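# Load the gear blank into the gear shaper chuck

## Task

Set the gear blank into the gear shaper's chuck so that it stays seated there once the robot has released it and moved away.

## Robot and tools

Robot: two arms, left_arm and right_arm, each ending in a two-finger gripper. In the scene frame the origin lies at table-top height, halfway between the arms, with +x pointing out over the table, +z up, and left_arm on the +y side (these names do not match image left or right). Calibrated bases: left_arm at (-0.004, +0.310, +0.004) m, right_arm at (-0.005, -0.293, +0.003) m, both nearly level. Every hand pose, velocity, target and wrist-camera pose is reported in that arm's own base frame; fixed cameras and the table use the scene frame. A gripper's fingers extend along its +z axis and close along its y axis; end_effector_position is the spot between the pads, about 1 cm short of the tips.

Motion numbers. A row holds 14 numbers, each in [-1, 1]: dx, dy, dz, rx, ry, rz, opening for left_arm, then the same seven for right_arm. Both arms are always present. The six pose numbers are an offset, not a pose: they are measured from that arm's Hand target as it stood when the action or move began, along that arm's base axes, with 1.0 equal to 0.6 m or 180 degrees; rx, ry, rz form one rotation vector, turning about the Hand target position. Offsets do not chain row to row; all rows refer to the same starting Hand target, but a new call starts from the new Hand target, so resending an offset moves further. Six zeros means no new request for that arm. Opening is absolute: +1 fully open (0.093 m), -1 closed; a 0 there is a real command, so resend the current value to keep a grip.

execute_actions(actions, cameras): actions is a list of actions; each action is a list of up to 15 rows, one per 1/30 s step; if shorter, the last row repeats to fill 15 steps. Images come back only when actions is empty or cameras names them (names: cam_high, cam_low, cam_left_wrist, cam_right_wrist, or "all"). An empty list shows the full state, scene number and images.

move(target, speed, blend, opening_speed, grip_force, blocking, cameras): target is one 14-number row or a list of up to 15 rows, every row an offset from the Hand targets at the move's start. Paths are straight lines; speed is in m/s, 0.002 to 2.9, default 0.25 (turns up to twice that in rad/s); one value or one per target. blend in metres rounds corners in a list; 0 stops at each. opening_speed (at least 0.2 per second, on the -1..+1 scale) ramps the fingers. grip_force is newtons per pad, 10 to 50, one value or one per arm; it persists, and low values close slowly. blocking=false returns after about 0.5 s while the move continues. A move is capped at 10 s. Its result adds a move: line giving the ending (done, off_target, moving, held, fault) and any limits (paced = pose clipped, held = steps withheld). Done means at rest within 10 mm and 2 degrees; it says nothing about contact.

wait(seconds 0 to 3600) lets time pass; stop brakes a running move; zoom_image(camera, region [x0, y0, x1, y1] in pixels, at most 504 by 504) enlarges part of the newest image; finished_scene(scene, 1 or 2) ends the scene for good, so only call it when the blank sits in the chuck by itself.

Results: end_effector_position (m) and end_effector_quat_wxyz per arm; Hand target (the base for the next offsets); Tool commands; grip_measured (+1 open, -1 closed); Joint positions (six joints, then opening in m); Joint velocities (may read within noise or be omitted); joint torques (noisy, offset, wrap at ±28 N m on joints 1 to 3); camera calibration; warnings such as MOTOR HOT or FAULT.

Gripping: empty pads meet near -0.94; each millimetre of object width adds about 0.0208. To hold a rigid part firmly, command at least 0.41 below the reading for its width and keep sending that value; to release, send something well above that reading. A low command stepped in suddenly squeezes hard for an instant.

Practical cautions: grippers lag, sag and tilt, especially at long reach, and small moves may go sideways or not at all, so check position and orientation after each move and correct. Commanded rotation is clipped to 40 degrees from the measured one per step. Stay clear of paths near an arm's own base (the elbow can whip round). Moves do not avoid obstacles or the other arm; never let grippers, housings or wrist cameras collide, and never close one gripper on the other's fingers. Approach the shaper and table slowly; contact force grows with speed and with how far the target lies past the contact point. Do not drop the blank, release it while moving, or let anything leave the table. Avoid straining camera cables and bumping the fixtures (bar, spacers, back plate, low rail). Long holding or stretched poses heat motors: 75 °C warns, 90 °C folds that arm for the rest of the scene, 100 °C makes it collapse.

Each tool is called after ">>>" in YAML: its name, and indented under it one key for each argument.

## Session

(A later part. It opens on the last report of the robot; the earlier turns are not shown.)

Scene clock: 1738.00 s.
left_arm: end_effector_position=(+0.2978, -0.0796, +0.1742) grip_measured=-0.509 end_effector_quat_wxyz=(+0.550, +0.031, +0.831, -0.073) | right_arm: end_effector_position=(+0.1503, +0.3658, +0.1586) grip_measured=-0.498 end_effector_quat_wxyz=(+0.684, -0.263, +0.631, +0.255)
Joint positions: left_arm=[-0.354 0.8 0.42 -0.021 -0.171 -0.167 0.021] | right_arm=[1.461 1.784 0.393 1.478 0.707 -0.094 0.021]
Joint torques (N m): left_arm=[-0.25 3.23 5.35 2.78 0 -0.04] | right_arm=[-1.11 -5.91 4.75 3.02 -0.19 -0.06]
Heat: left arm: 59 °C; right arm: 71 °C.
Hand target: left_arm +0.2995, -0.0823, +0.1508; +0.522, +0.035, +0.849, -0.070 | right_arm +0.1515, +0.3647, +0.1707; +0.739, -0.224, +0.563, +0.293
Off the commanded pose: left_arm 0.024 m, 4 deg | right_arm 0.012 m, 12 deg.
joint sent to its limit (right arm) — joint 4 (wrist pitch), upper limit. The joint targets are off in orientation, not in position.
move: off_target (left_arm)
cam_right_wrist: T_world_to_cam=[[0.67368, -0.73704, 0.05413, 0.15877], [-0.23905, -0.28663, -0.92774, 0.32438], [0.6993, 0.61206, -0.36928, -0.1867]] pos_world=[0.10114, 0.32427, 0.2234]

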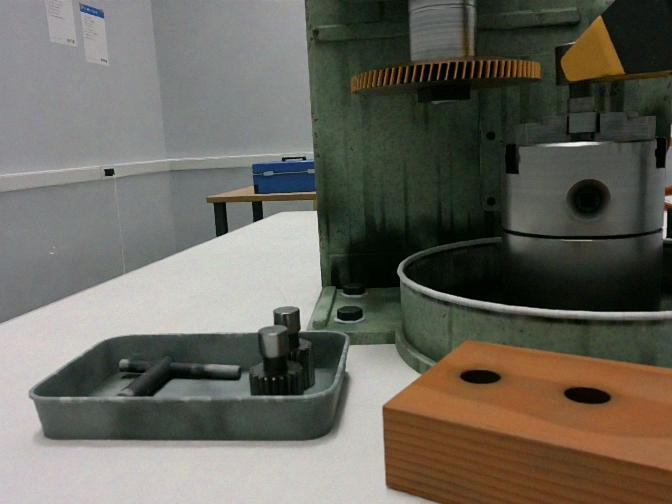

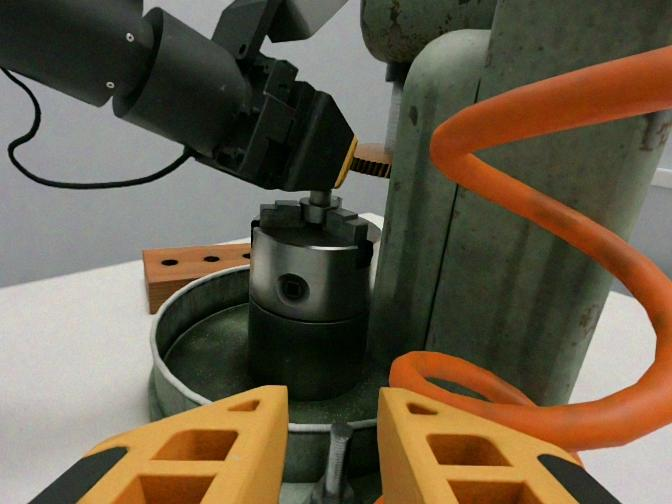

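>>> move:
  target:
    - [0.002,0.0012,0.03,-0.005,-0.029,0,-0.75,0,0,0,0,0,0,-0.5]
  speed: 0.05
  cameras: []

>>> move:
  target:
    - [0,0.0025,-0.005,0,0,0,-0.75,0,0,0,0,0,0,-0.5]
    - [0,-0.0025,-0.0083,0,0,0,-0.75,0,0,0,0,0,0,-0.5]
    - [0,0.0,-0.0125,0,0,0,-0.75,0,0,0,0,0,0,-0.5]
  speed: 0.03
  grip_force: [10, 50]
  cameras: ["cam_low","cam_right_wrist"]

>>> zoom_image:
  camera: "cam_low"
  region: [546, 60, 618, 132]

>>> zoom_image:
  camera: "cam_right_wrist"
  region: [300, 174, 342, 216]

Scene clock: 1813.20 s.
left_arm: end_effector_position=(+0.2980, -0.0797, +0.1750) grip_measured=-0.509 end_effector_quat_wxyz=(+0.559, +0.032, +0.825, -0.074) | right_arm: end_effector_position=(+0.1503, +0.3658, +0.1586) grip_measured=-0.498 end_effector_quat_wxyz=(+0.684, -0.263, +0.631, +0.255)
Joint positions: left_arm=[-0.354 0.793 0.401 0.014 -0.171 -0.161 0.021] | right_arm=[1.461 1.784 0.393 1.478 0.707 -0.094 0.021]
Joint torques (N m): left_arm=[-0.2 0.58 5.18 3.29 -0.1 0.05] | right_arm=[-1.11 -5.91 4.77 3.02 -0.19 -0.05]
Heat: left arm: 59 °C; right arm: 71 °C.
Hand target: left_arm +0.3007, -0.0816, +0.1689; +0.561, +0.034, +0.824, -0.075 | right_arm +0.1515, +0.3647, +0.1707; +0.739, -0.224, +0.563, +0.293
Off the commanded pose: left_arm 0.007 m, 0 deg | right_arm 0.012 m, 12 deg.
joint sent to its limit (right arm) — joint 4 (wrist pitch), upper limit. The joint targets are off in orientation, not in position.
move: done

Scene clock: 1814.53 s.
left_arm: end_effector_position=(+0.2987, -0.0800, +0.1747) grip_measured=-0.391 end_effector_quat_wxyz=(+0.572, +0.030, +0.817, -0.074) | right_arm: end_effector_position=(+0.1503, +0.3658, +0.1586) grip_measured=-0.498 end_effector_quat_wxyz=(+0.684, -0.263, +0.631, +0.255)
Joint positions: left_arm=[-0.361 0.79 0.372 0.07 -0.184 -0.158 0.026] | right_arm=[1.461 1.784 0.393 1.478 0.707 -0.094 0.021]
Joint torques (N m): left_arm=[0.46 1.51 5.2 3.06 0.04 0.02] | right_arm=[-1.1 -5.89 4.77 3.02 -0.19 -0.05]
Heat: left arm: 60 °C; right arm: 71 °C.
Hand target: left_arm +0.3007, -0.0817, +0.1614; +0.561, +0.034, +0.824, -0.075 | right_arm +0.1515, +0.3647, +0.1707; +0.739, -0.224, +0.563, +0.293
Off the commanded pose: left_arm 0.014 m, 2 deg | right_arm 0.012 m, 12 deg.
joint sent to its limit (right arm) — joint 4 (wrist pitch), upper limit. The joint targets are off in orientation, not in position.
grip_force (N): 10, 50
move: off_target (left_arm)
cam_right_wrist: T_world_to_cam=[[0.67368, -0.73704, 0.05413, 0.15877], [-0.23905, -0.28663, -0.92774, 0.32438], [0.6993, 0.61206, -0.36928, -0.1867]] pos_world=[0.10114, 0.32427, 0.2234]

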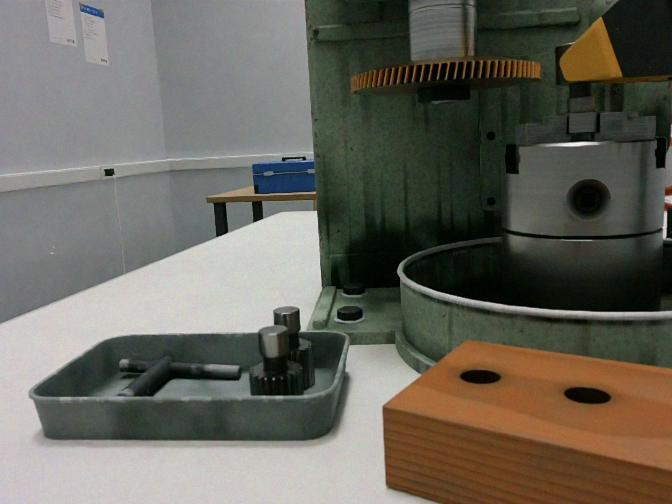

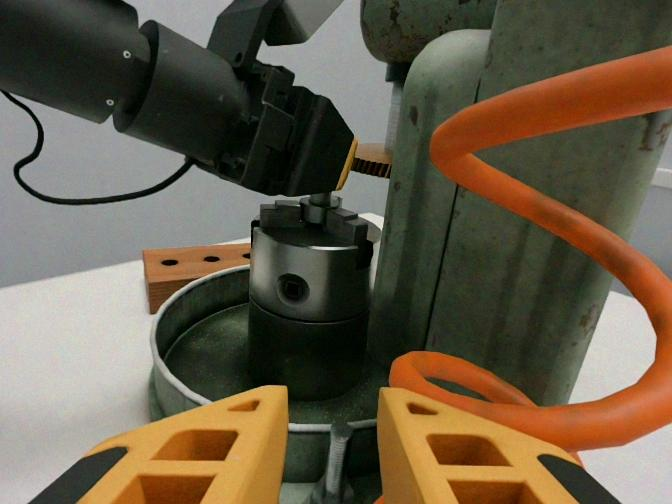

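Scaled by 7.000 from the camera's image (finer frame: 960x720).

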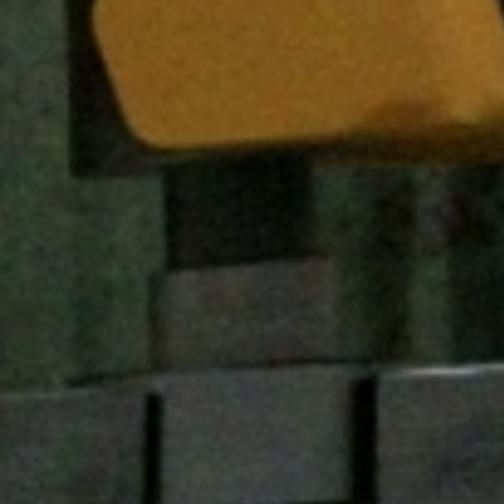

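Scaled by 12.000 from the camera's image (finer frame: 960x720).

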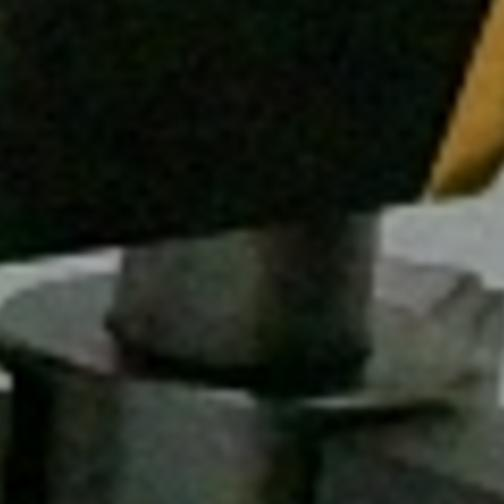

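>>> move:
  target:
    - [0,0,0.027,0,0,0,-0.75,0,0,0,0,0,0,-0.5]
    - [0,0,0.027,0,0,0,-0.30,0,0,0,0,0,0,-0.5]
  speed: 0.05
  opening_speed: 0.4
  grip_force: [10, 50]
  cameras: ["cam_low","cam_right_wrist"]

>>> zoom_image:
  camera: "cam_low"
  region: [546, 60, 618, 132]

>>> zoom_image:
  camera: "cam_right_wrist"
  region: [300, 174, 342, 216]

Scene clock: 1851.27 s.
left_arm: end_effector_position=(+0.2980, -0.0805, +0.1712) grip_measured=-0.302 end_effector_quat_wxyz=(+0.559, +0.034, +0.825, -0.072) | right_arm: end_effector_position=(+0.1503, +0.3658, +0.1586) grip_measured=-0.498 end_effector_quat_wxyz=(+0.684, -0.263, +0.631, +0.255)
Joint positions: left_arm=[-0.361 0.8 0.389 0.032 -0.179 -0.158 0.031] | right_arm=[1.461 1.784 0.393 1.478 0.707 -0.094 0.021]
Joint torques (N m): left_arm=[0.47 -0.84 8.88 2.63 0.02 0.02] | right_arm=[-1.09 -5.9 4.74 3.02 -0.2 -0.05]
Heat: left arm: 61 °C; right arm: 71 °C.
Hand target: left_arm +0.3007, -0.0816, +0.1777; +0.561, +0.034, +0.824, -0.075 | right_arm +0.1515, +0.3647, +0.1707; +0.739, -0.224, +0.563, +0.293
Off the commanded pose: left_arm 0.007 m, 0 deg | right_arm 0.012 m, 12 deg.
joint sent to its limit (right arm) — joint 4 (wrist pitch), upper limit. The joint targets are off in orientation, not in position.
grip_force (N): 10, 50
move: done
cam_right_wrist: T_world_to_cam=[[0.67368, -0.73704, 0.05413, 0.15877], [-0.23905, -0.28663, -0.92774, 0.32438], [0.6993, 0.61206, -0.36928, -0.1867]] pos_world=[0.10114, 0.32427, 0.2234]

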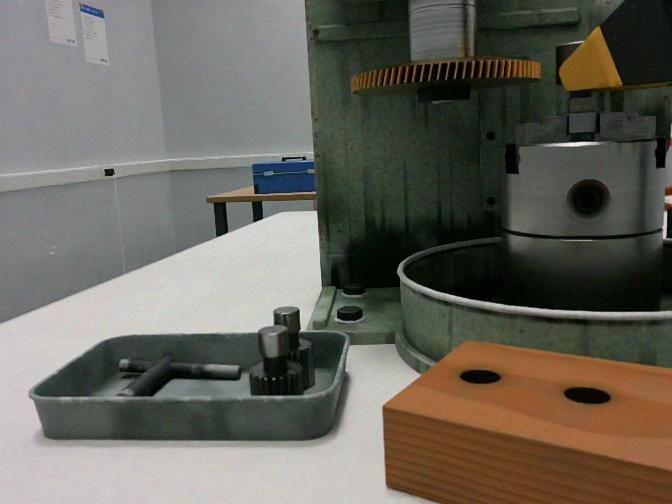

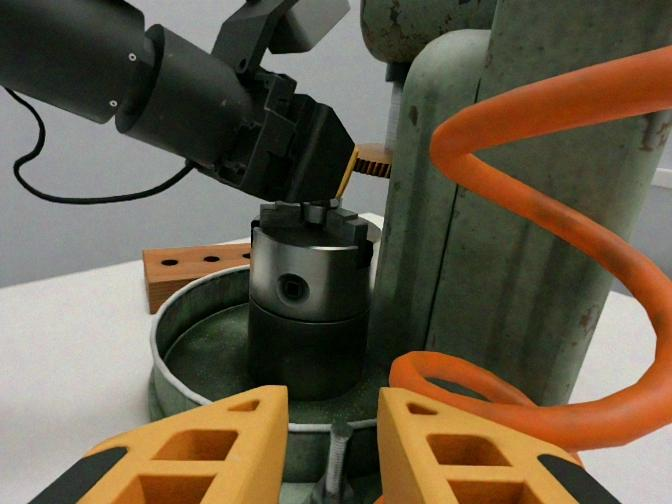

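Scaled by 7.000 from the camera's image (finer frame: 960x720).

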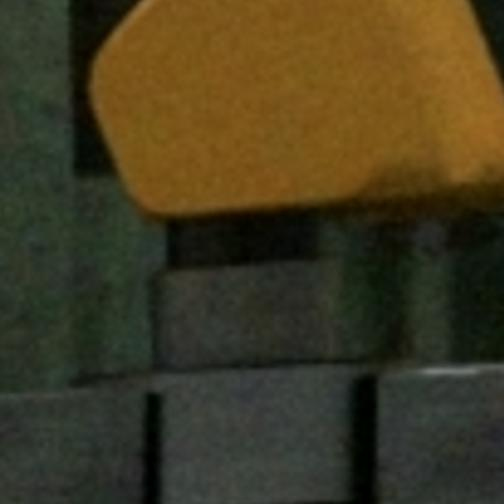

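Scaled by 12.000 from the camera's image (finer frame: 960x720).

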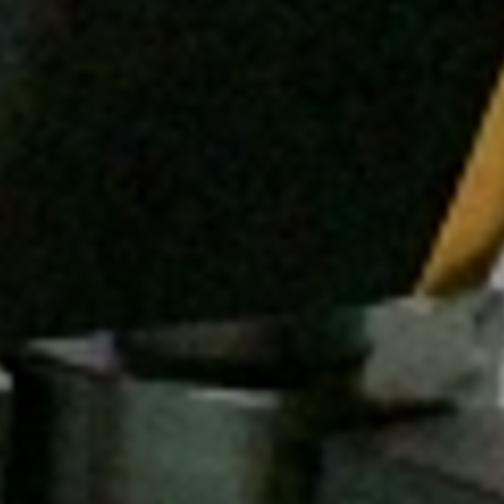

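>>> move:
  target:
    - [0,0.0075,0.0,0,0,0,-0.30,0,0,0,0,0,0,-0.5]
    - [0,-0.0067,0.0,0,0,0,-0.30,0,0,0,0,0,0,-0.5]
    - [0,0.0075,0.0,0,0,0,-0.30,0,0,0,0,0,0,-0.5]
    - [0,0,0.0,0,0,0,-0.30,0,0,0,0,0,0,-0.5]
  speed: 0.04
  grip_force: [10, 50]
  cameras: ["cam_low","cam_left_wrist"]

>>> zoom_image:
  camera: "cam_low"
  region: [546, 60, 618, 132]

>>> zoom_image:
  camera: "cam_left_wrist"
  region: [236, 304, 436, 504]

Scene clock: 1889.80 s.
left_arm: end_effector_position=(+0.2984, -0.0802, +0.1681) grip_measured=-0.302 end_effector_quat_wxyz=(+0.554, +0.035, +0.829, -0.076) | right_arm: end_effector_position=(+0.1503, +0.3658, +0.1586) grip_measured=-0.498 end_effector_quat_wxyz=(+0.684, -0.263, +0.631, +0.255)
Joint positions: left_arm=[-0.348 0.807 0.389 0.028 -0.158 -0.158 0.031] | right_arm=[1.461 1.784 0.393 1.478 0.707 -0.094 0.021]
Joint torques (N m): left_arm=[-0.77 -1.4 8.9 2.66 -0.22 0.02] | right_arm=[-1.11 -5.91 4.74 3.02 -0.2 -0.05]
Heat: left arm: 58 °C; right arm: 71 °C.
Hand target: left_arm +0.3007, -0.0817, +0.1776; +0.561, +0.034, +0.824, -0.075 | right_arm +0.1515, +0.3647, +0.1707; +0.739, -0.224, +0.563, +0.293
Off the commanded pose: left_arm 0.010 m, 1 deg | right_arm 0.012 m, 12 deg.
joint sent to its limit (right arm) — joint 4 (wrist pitch), upper limit. The joint targets are off in orientation, not in position.
grip_force (N): 10, 50
move: done
cam_left_wrist: T_world_to_cam=[[-0.13572, -0.9857, 0.09984, -0.05459], [-0.73973, 0.03379, -0.67205, 0.37355], [0.65907, -0.16507, -0.73374, 0.00053]] pos_world=[0.26857, -0.06634, 0.25688]

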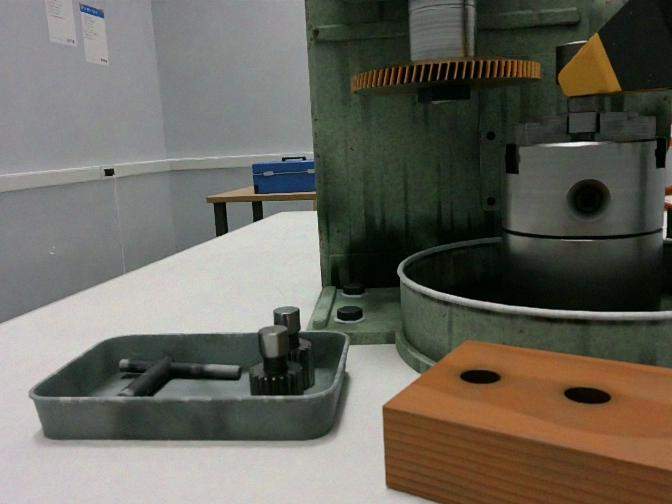

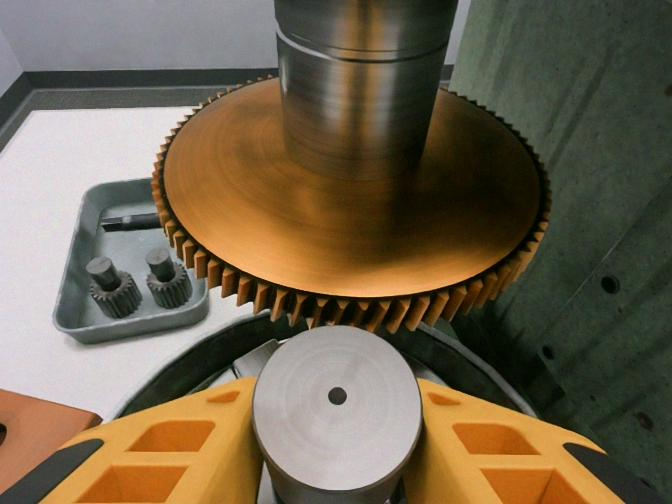

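Scaled by 7.000 from the camera's image (finer frame: 960x720).

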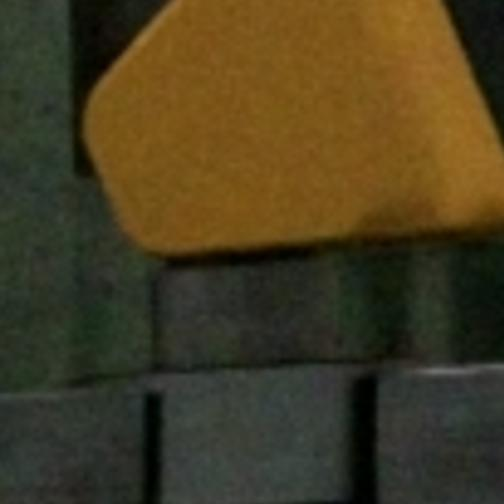

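Scaled by 2.520 from the camera's image (finer frame: 960x720).

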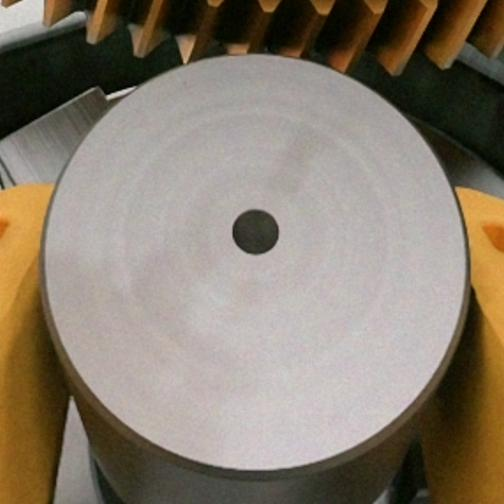

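>>> move:
  target:
    - [0,0,0.0,0,0,0,-0.1,0,0,0,0,0,0,-0.5]
    - [0,-0.0018,0.0917,0,0,0,-0.1,0,0,0,0,0,0,-0.5]
  speed: 0.1
  opening_speed: 0.5
  grip_force: [30, 50]
  cameras: ["all"]

>>> zoom_image:
  camera: "cam_low"
  region: [536, 40, 636, 140]

>>> zoom_image:
  camera: "cam_right_wrist"
  region: [280, 140, 360, 220]

>>> zoom_image:
  camera: "cam_left_wrist"
  region: [236, 304, 436, 504]

Scene clock: 1938.73 s.
left_arm: end_effector_position=(+0.2998, -0.0816, +0.2219) grip_measured=-0.102 end_effector_quat_wxyz=(+0.554, +0.036, +0.828, -0.074) | right_arm: end_effector_position=(+0.1503, +0.3658, +0.1586) grip_measured=-0.498 end_effector_quat_wxyz=(+0.684, -0.263, +0.631, +0.255)
Joint positions: left_arm=[-0.355 0.797 0.6 -0.194 -0.165 -0.158 0.04] | right_arm=[1.461 1.784 0.393 1.478 0.707 -0.094 0.021]
Joint torques (N m): left_arm=[-0.64 -1.48 9.31 2.59 -0.19 0] | right_arm=[-1.1 -5.9 4.72 3.02 -0.19 -0.05]
Heat: left arm: 58 °C; right arm: 71 °C.
Hand target: left_arm +0.3006, -0.0828, +0.2327; +0.561, +0.034, +0.824, -0.075 | right_arm +0.1515, +0.3647, +0.1707; +0.739, -0.224, +0.563, +0.293
Off the commanded pose: left_arm 0.011 m, 1 deg | right_arm 0.012 m, 12 deg.
joint sent to its limit (right arm) — joint 4 (wrist pitch), upper limit. The joint targets are off in orientation, not in position.
grip_force (N): 30, 50
move: off_target (left_arm)
cam_left_wrist: T_world_to_cam=[[-0.13558, -0.986, 0.0971, -0.06058], [-0.73906, 0.03538, -0.67271, 0.41092], [0.65985, -0.16297, -0.73351, 0.03882]] pos_world=[0.26987, -0.06794, 0.31078]
cam_right_wrist: T_world_to_cam=[[0.67368, -0.73704, 0.05413, 0.15877], [-0.23905, -0.28663, -0.92774, 0.32438], [0.6993, 0.61206, -0.36928, -0.1867]] pos_world=[0.10114, 0.32427, 0.2234]

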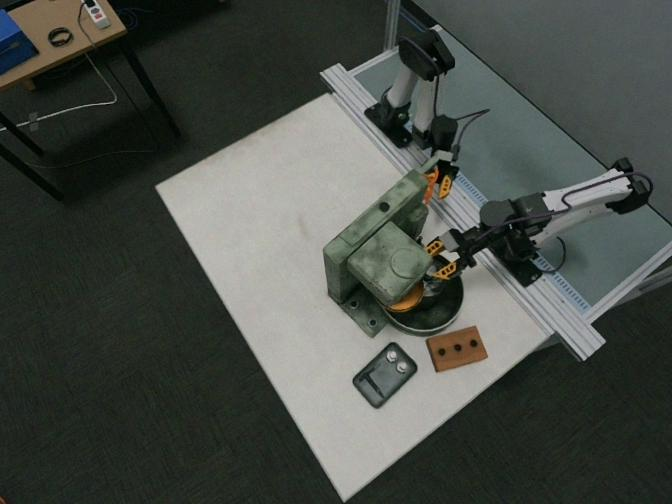

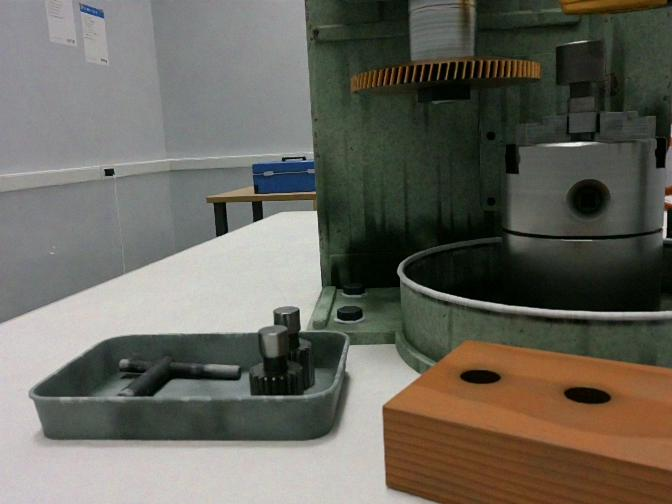

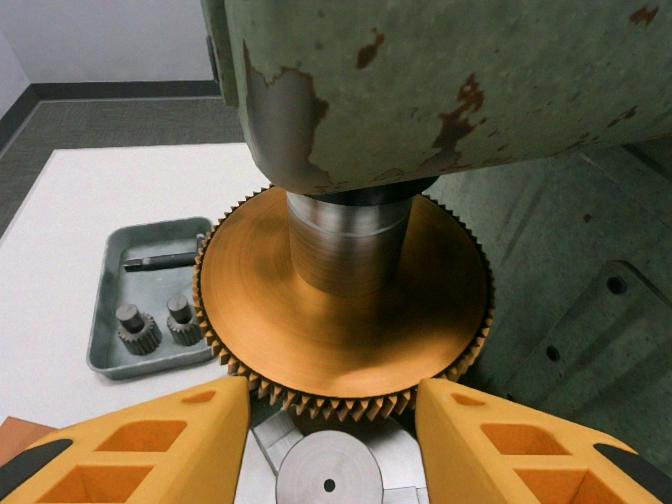

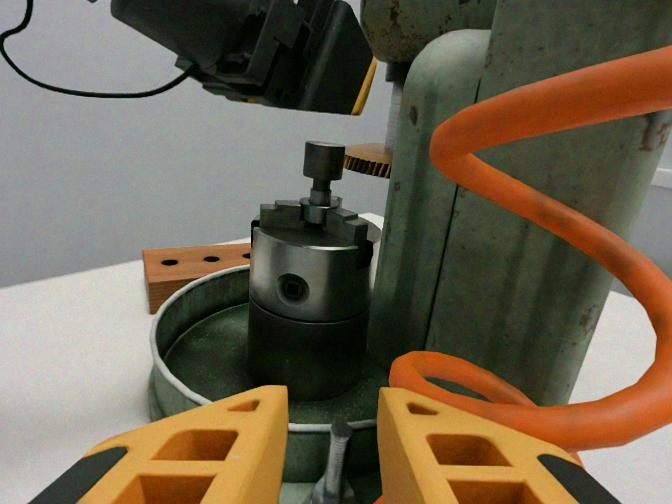

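Scaled by 5.040 from the camera's image (finer frame: 960x720).

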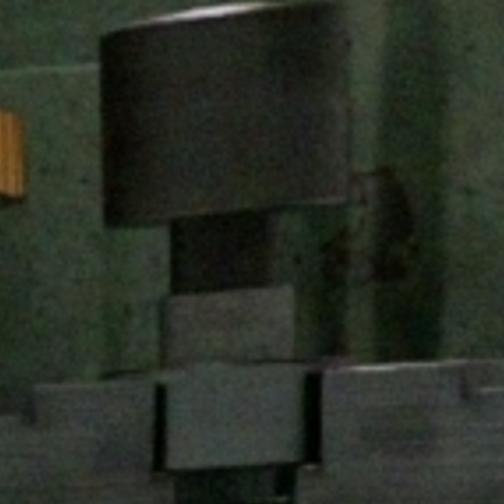

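Scaled by 6.300 from the camera's image (finer frame: 960x720).

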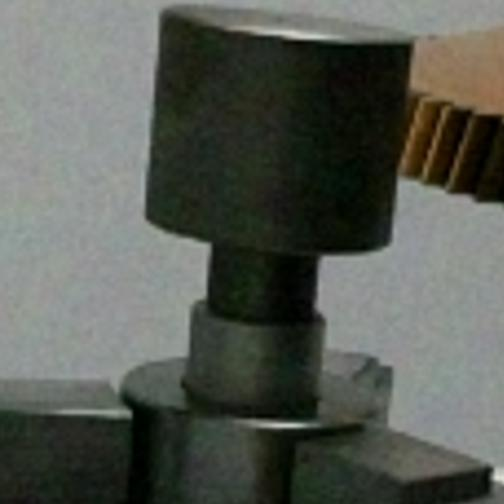

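Scaled by 2.520 from the camera's image (finer frame: 960x720).

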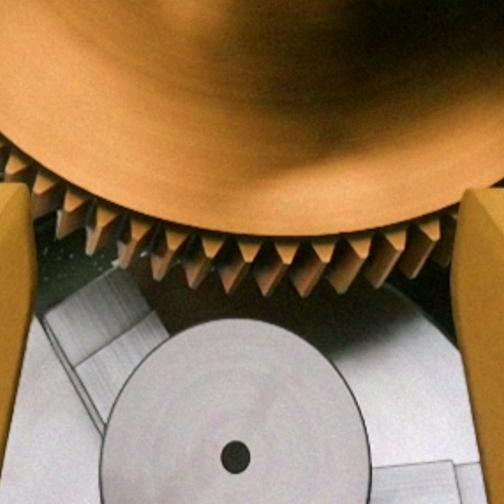

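>>> move:
  target:
    - [-0.0135,0.003,0.0083,0,0,0,-1,0,0,0,0,0,0,-0.5]
    - [-0.0135,0.003,-0.0333,0,0,0,-1,0,0,0,0,0,0,-0.5]
  speed: 0.08
  grip_force: [50, 50]
  cameras: ["cam_low","cam_left_wrist","cam_right_wrist"]

>>> zoom_image:
  camera: "cam_low"
  region: [536, 20, 656, 140]

>>> zoom_image:
  camera: "cam_right_wrist"
  region: [280, 110, 380, 210]

>>> zoom_image:
  camera: "cam_left_wrist"
  region: [236, 304, 436, 504]

Scene clock: 2014.47 s.
left_arm: end_effector_position=(+0.2936, -0.0805, +0.2147) grip_measured=-0.976 end_effector_quat_wxyz=(+0.559, +0.036, +0.825, -0.075) | right_arm: end_effector_position=(+0.1503, +0.3658, +0.1586) grip_measured=-0.498 end_effector_quat_wxyz=(+0.684, -0.263, +0.631, +0.255)
Joint positions: left_arm=[-0.363 0.757 0.551 -0.172 -0.172 -0.158 0] | right_arm=[1.461 1.784 0.393 1.478 0.707 -0.094 0.021]
Joint torques (N m): left_arm=[-0.7 -1.76 5.89 2.87 -0.2 -0.02] | right_arm=[-1.1 -5.91 4.74 3.02 -0.19 -0.06]
Heat: left arm: 56 °C; right arm: 71 °C.
Hand target: left_arm +0.2926, -0.0809, +0.2126; +0.561, +0.034, +0.824, -0.075 | right_arm +0.1515, +0.3647, +0.1707; +0.739, -0.224, +0.563, +0.293
Off the commanded pose: left_arm 0.002 m, 0 deg | right_arm 0.012 m, 12 deg.
joint sent to its limit (right arm) — joint 4 (wrist pitch), upper limit. The joint targets are off in orientation, not in position.
move: done
cam_left_wrist: T_world_to_cam=[[-0.13768, -0.98571, 0.09705, -0.05896], [-0.73091, 0.03498, -0.68158, 0.40086], [0.66844, -0.16477, -0.72528, 0.03339]] pos_world=[0.26255, -0.06664, 0.30316]
cam_right_wrist: T_world_to_cam=[[0.67368, -0.73704, 0.05413, 0.15877], [-0.23905, -0.28663, -0.92774, 0.32438], [0.6993, 0.61206, -0.36928, -0.1867]] pos_world=[0.10114, 0.32427, 0.2234]

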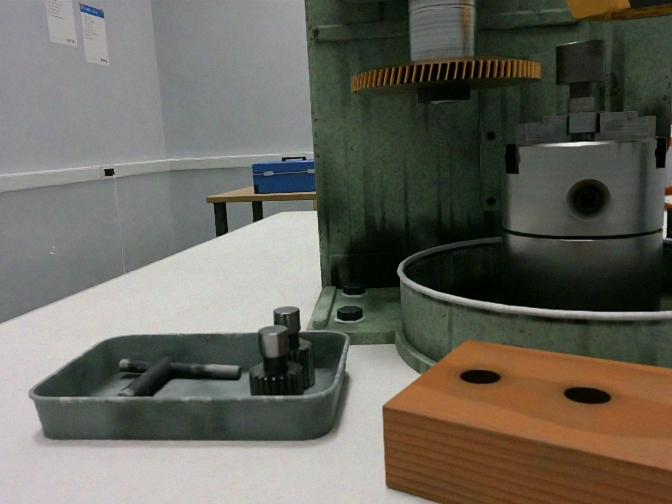

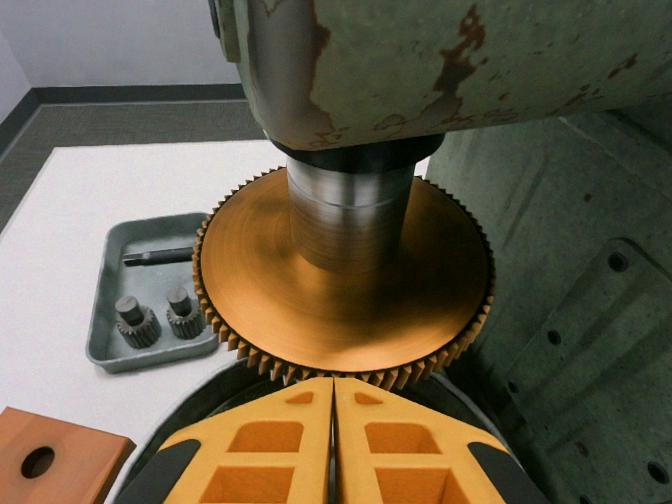

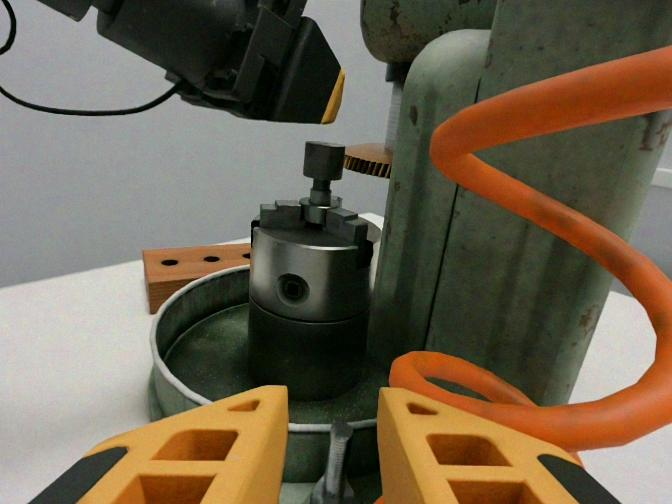

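Scaled by 4.200 from the camera's image (finer frame: 960x720).

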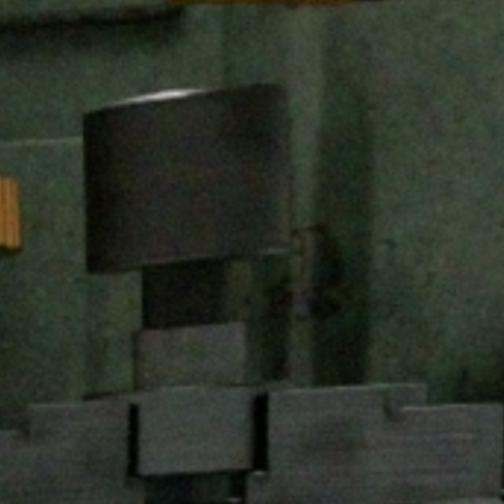

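Scaled by 5.040 from the camera's image (finer frame: 960x720).

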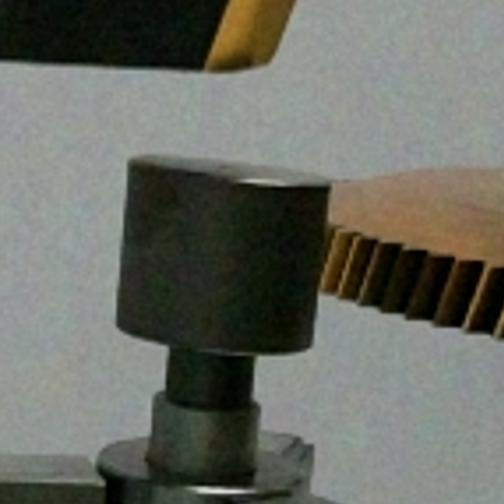

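Scaled by 2.520 from the camera's image (finer frame: 960x720).

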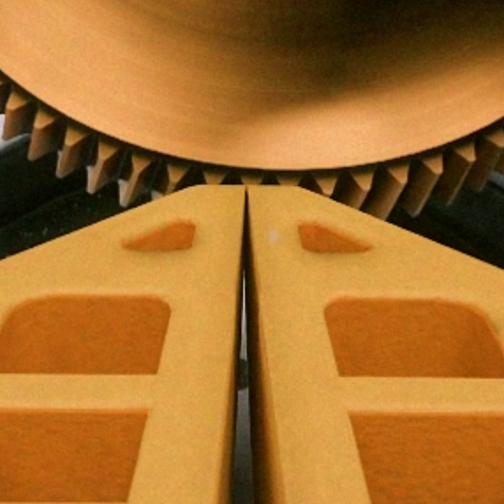

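>>> move:
  target:
    - [0,0.0,-0.02,0,0,0,-1,0,0,0,0,0,0,-0.5]
    - [-0.001,0.0,-0.03,0.0014,0.008,0,-1,0,0,0,0,0,0,-0.5]
  speed: 0.04
  cameras: ["cam_low","cam_right_wrist"]

>>> zoom_image:
  camera: "cam_low"
  region: [536, 20, 656, 140]

>>> zoom_image:
  camera: "cam_right_wrist"
  region: [280, 110, 380, 210]

Scene clock: 2028.30 s.
left_arm: end_effector_position=(+0.2938, -0.0805, +0.2031) grip_measured=-0.976 end_effector_quat_wxyz=(+0.559, +0.036, +0.825, -0.075) | right_arm: end_effector_position=(+0.1503, +0.3658, +0.1586) grip_measured=-0.498 end_effector_quat_wxyz=(+0.684, -0.263, +0.631, +0.255)
Joint positions: left_arm=[-0.363 0.757 0.504 -0.126 -0.173 -0.158 0] | right_arm=[1.461 1.784 0.393 1.478 0.707 -0.094 0.021]
Joint torques (N m): left_arm=[-0.68 -0.92 5.79 2.66 -0.17 -0.08] | right_arm=[-1.07 -5.94 4.75 3.02 -0.19 -0.05]
Heat: left arm: 57 °C; right arm: 71 °C.
Hand target: left_arm +0.2920, -0.0809, +0.1947; +0.550, +0.034, +0.831, -0.074 | right_arm +0.1515, +0.3647, +0.1707; +0.739, -0.224, +0.563, +0.293
Off the commanded pose: left_arm 0.009 m, 1 deg | right_arm 0.012 m, 12 deg.
joint sent to its limit (right arm) — joint 4 (wrist pitch), upper limit. The joint targets are off in orientation, not in position.
move: done
cam_right_wrist: T_world_to_cam=[[0.67368, -0.73704, 0.05413, 0.15877], [-0.23905, -0.28663, -0.92774, 0.32438], [0.6993, 0.61206, -0.36928, -0.1867]] pos_world=[0.10114, 0.32427, 0.2234]

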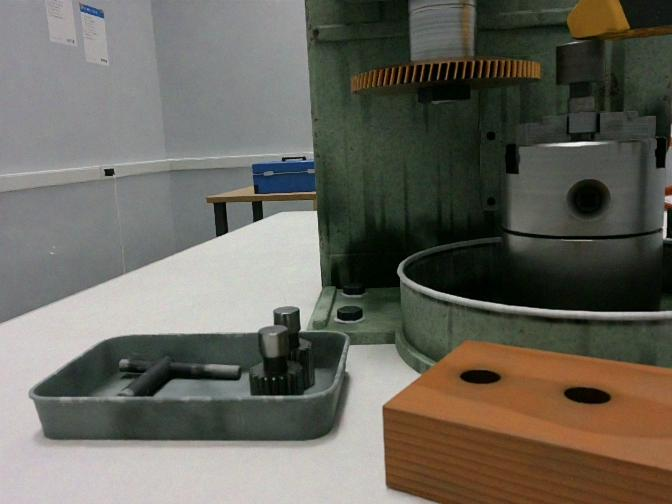

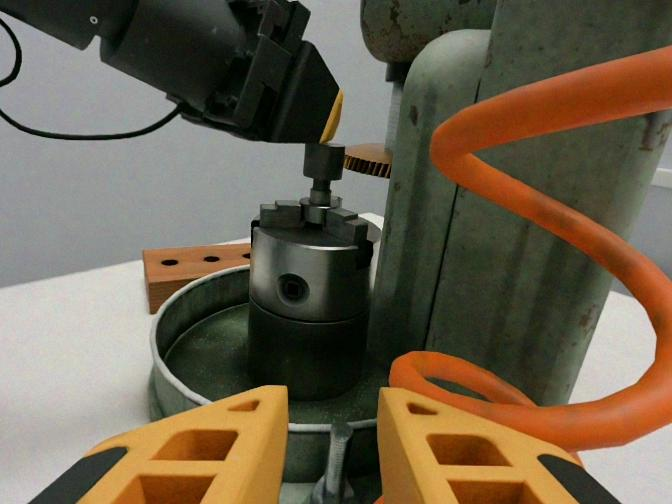

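Scaled by 4.200 from the camera's image (finer frame: 960x720).

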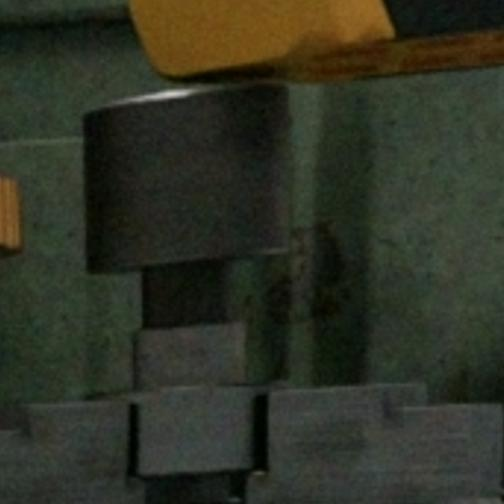

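Scaled by 5.040 from the camera's image (finer frame: 960x720).

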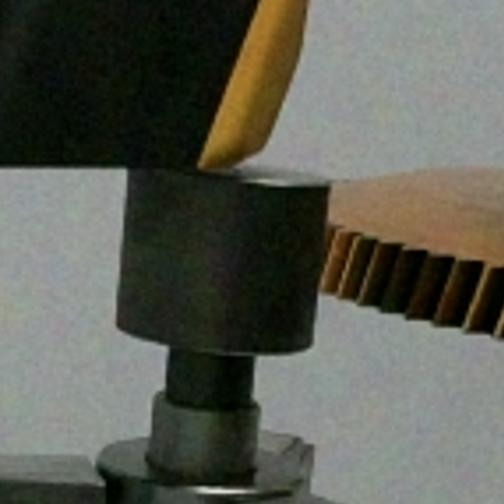

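>>> move:
  target:
    - [-0.003,0.0,-0.005,-0.0043,-0.0248,0,-1,0,0,0,0,0,0,-0.5]
    - [-0.005,0.001,-0.0167,-0.0043,-0.0248,0,-1,0,0,0,0,0,0,-0.5]
  speed: 0.04
  cameras: ["cam_low","cam_right_wrist"]

>>> zoom_image:
  camera: "cam_low"
  region: [536, 20, 656, 140]

>>> zoom_image:
  camera: "cam_right_wrist"
  region: [280, 110, 380, 210]

Scene clock: 2052.80 s.
left_arm: end_effector_position=(+0.2930, -0.0804, +0.2012) grip_measured=-0.976 end_effector_quat_wxyz=(+0.600, +0.028, +0.795, -0.085) | right_arm: end_effector_position=(+0.1503, +0.3658, +0.1586) grip_measured=-0.498 end_effector_quat_wxyz=(+0.684, -0.263, +0.631, +0.255)
Joint positions: left_arm=[-0.372 0.712 0.392 0.047 -0.189 -0.158 0] | right_arm=[1.461 1.784 0.393 1.478 0.707 -0.094 0.021]
Joint torques (N m): left_arm=[-0.65 -0.85 5.08 2.47 -0.16 0.06] | right_arm=[-1.1 -5.93 4.72 3.02 -0.19 -0.05]
Heat: left arm: 56 °C; right arm: 71 °C.
Hand target: left_arm +0.2890, -0.0803, +0.1846; +0.583, +0.033, +0.808, -0.078 | right_arm +0.1515, +0.3647, +0.1707; +0.739, -0.224, +0.563, +0.293
Off the commanded pose: left_arm 0.017 m, 3 deg | right_arm 0.012 m, 12 deg.
joint sent to its limit (right arm) — joint 4 (wrist pitch), upper limit. The joint targets are off in orientation, not in position.
move: off_target (left_arm)
cam_right_wrist: T_world_to_cam=[[0.67368, -0.73704, 0.05413, 0.15877], [-0.23905, -0.28663, -0.92774, 0.32438], [0.6993, 0.61206, -0.36928, -0.1867]] pos_world=[0.10114, 0.32427, 0.2234]

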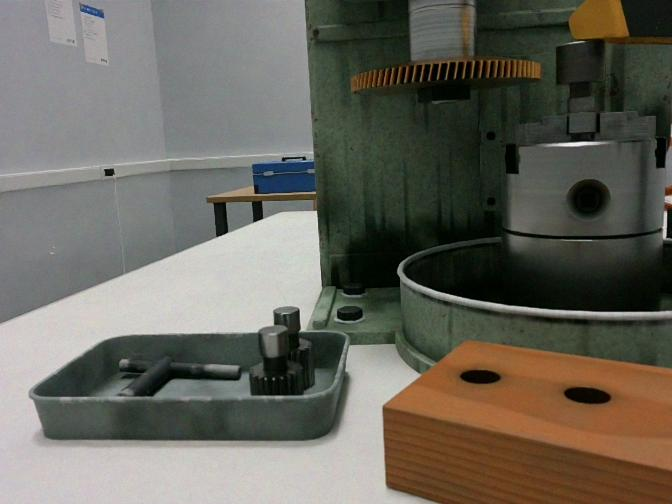

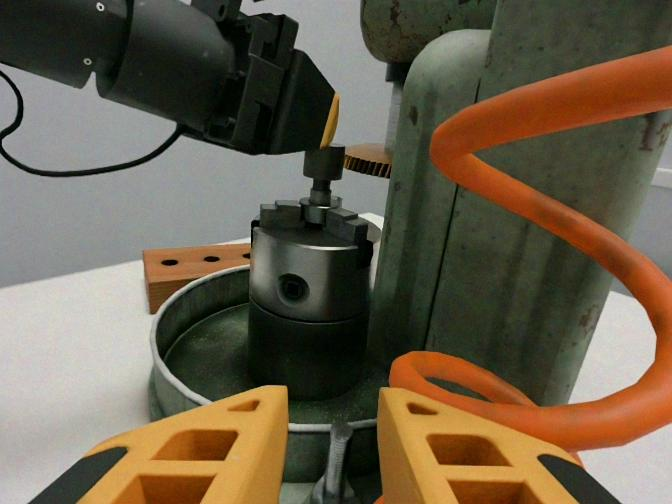

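Scaled by 4.200 from the camera's image (finer frame: 960x720).

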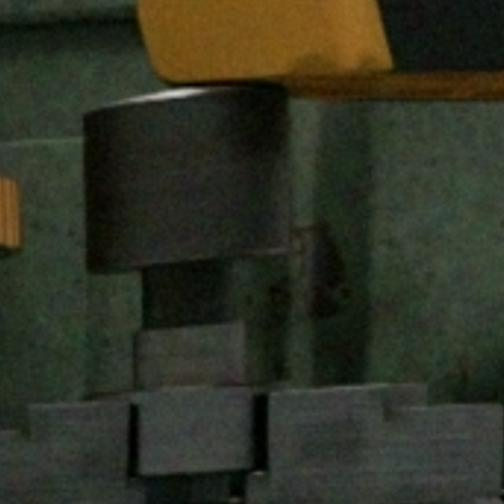

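Scaled by 5.040 from the camera's image (finer frame: 960x720).

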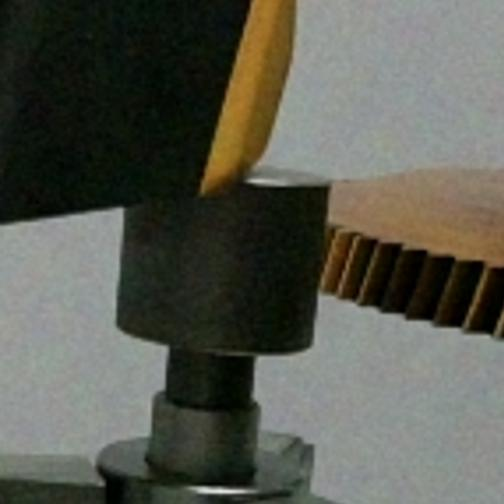

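>>> move:
  target:
    - [0,0.0,-0.0167,0.0019,0.011,0,-1,0,0,0,0,0,0,-0.5]
    - [-0.005,0.0,-0.025,0.0028,0.0165,0,-1,0,0,0,0,0,0,-0.5]
    - [-0.005,0.005,-0.025,0.0028,0.0165,0,-1,0,0,0,0,0,0,-0.5]
    - [-0.003,-0.003,-0.025,0.0028,0.0165,0,-1,0,0,0,0,0,0,-0.5]
    - [-0.003,0,-0.025,0.0028,0.0165,0,-1,0,0,0,0,0,0,-0.5]
  speed: 0.04
  cameras: ["cam_low","cam_right_wrist"]

>>> zoom_image:
  camera: "cam_low"
  region: [536, 20, 656, 140]

>>> zoom_image:
  camera: "cam_right_wrist"
  region: [280, 110, 380, 210]

Scene clock: 2071.43 s.
left_arm: end_effector_position=(+0.2926, -0.0808, +0.1990) grip_measured=-0.976 end_effector_quat_wxyz=(+0.599, +0.028, +0.796, -0.082) | right_arm: end_effector_position=(+0.1503, +0.3658, +0.1586) grip_measured=-0.498 end_effector_quat_wxyz=(+0.684, -0.263, +0.631, +0.255)
Joint positions: left_arm=[-0.381 0.715 0.389 0.047 -0.201 -0.158 0] | right_arm=[1.461 1.784 0.393 1.478 0.707 -0.094 0.021]
Joint torques (N m): left_arm=[0.05 0.31 4.75 2.11 -0.01 -0.05] | right_arm=[-1.1 -5.9 4.75 3.02 -0.19 -0.06]
Heat: left arm: 55 °C; right arm: 71 °C.
Hand target: left_arm +0.2872, -0.0803, +0.1696; +0.561, +0.033, +0.824, -0.075 | right_arm +0.1515, +0.3647, +0.1707; +0.739, -0.224, +0.563, +0.293
Off the commanded pose: left_arm 0.030 m, 5 deg | right_arm 0.012 m, 12 deg.
joint sent to its limit (right arm) — joint 4 (wrist pitch), upper limit. The joint targets are off in orientation, not in position.
move: off_target (left_arm)
cam_right_wrist: T_world_to_cam=[[0.67368, -0.73704, 0.05413, 0.15877], [-0.23905, -0.28663, -0.92774, 0.32438], [0.6993, 0.61206, -0.36928, -0.1867]] pos_world=[0.10114, 0.32427, 0.2234]

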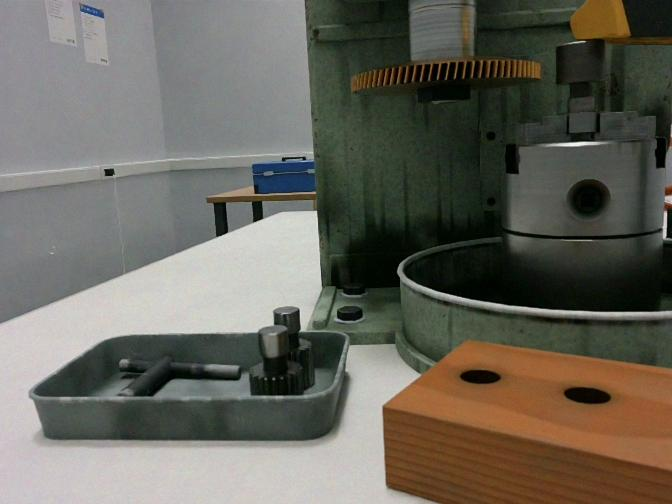

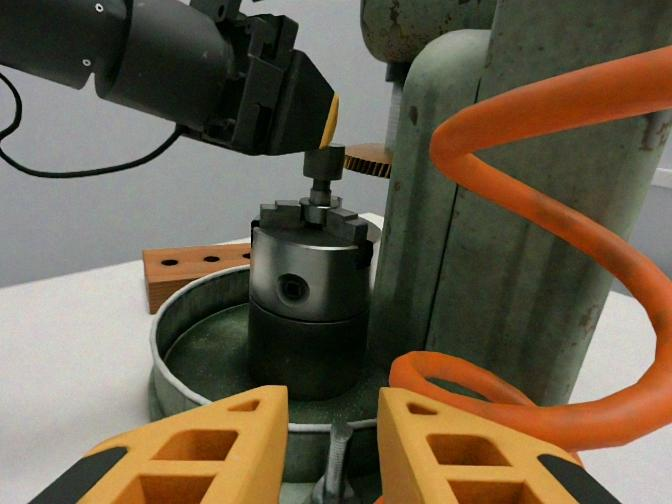

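Scaled by 4.200 from the camera's image (finer frame: 960x720).

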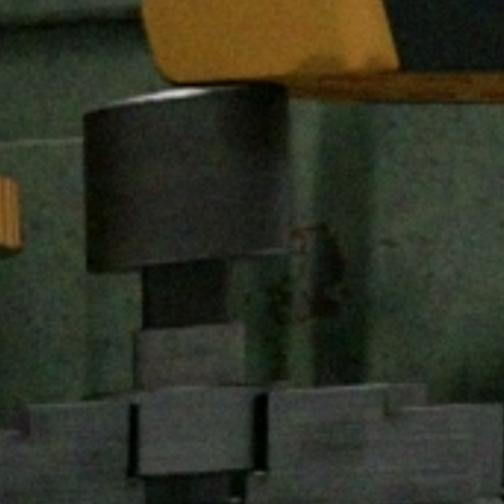

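Scaled by 5.040 from the camera's image (finer frame: 960x720).

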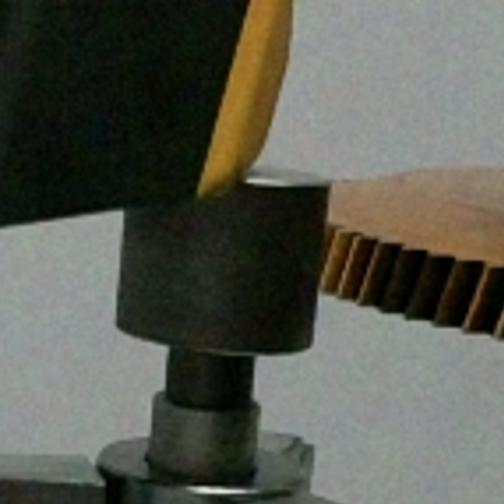

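>>> zoom_image:
  camera: "cam_right_wrist"
  region: [290, 172, 350, 217]

>>> zoom_image:
  camera: "cam_low"
  region: [550, 76, 614, 124]

Scaled by 8.400 from the camera's image (finer frame: 960x720).

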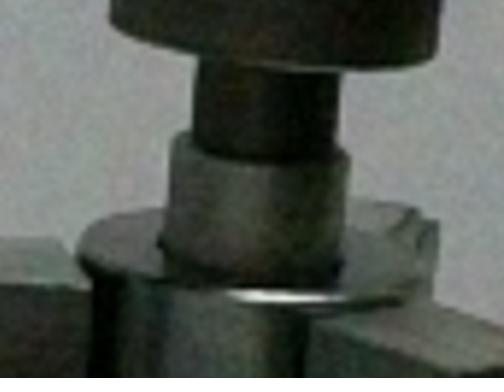

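Scaled by 7.875 from the camera's image (finer frame: 960x720).

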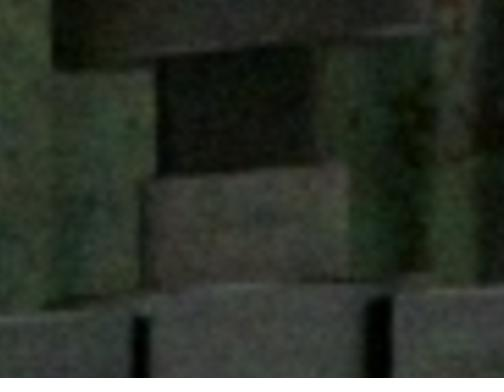

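>>> zoom_image:
  camera: "cam_right_wrist"
  region: [240, 230, 390, 380]

>>> zoom_image:
  camera: "cam_low"
  region: [492, 130, 672, 310]

Scaled by 3.360 from the camera's image (finer frame: 960x720).

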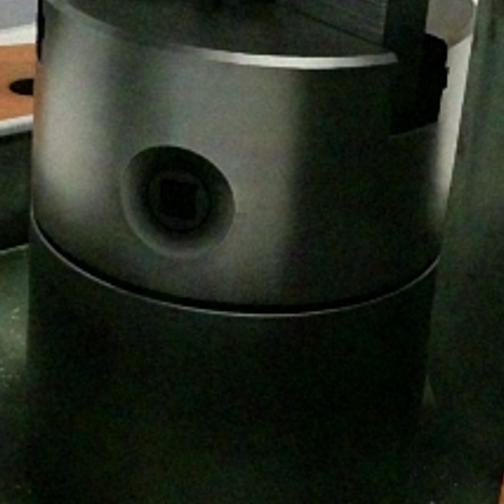

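Scaled by 2.800 from the camera's image (finer frame: 960x720).

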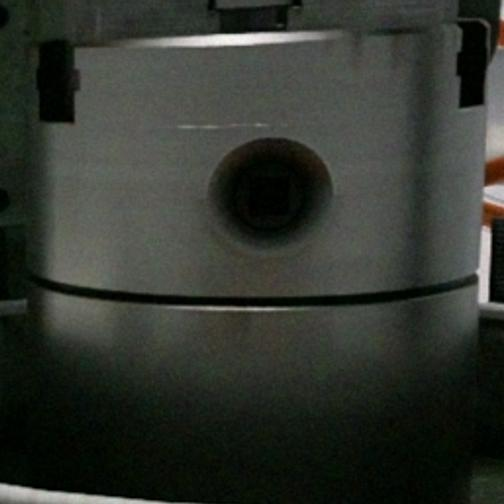

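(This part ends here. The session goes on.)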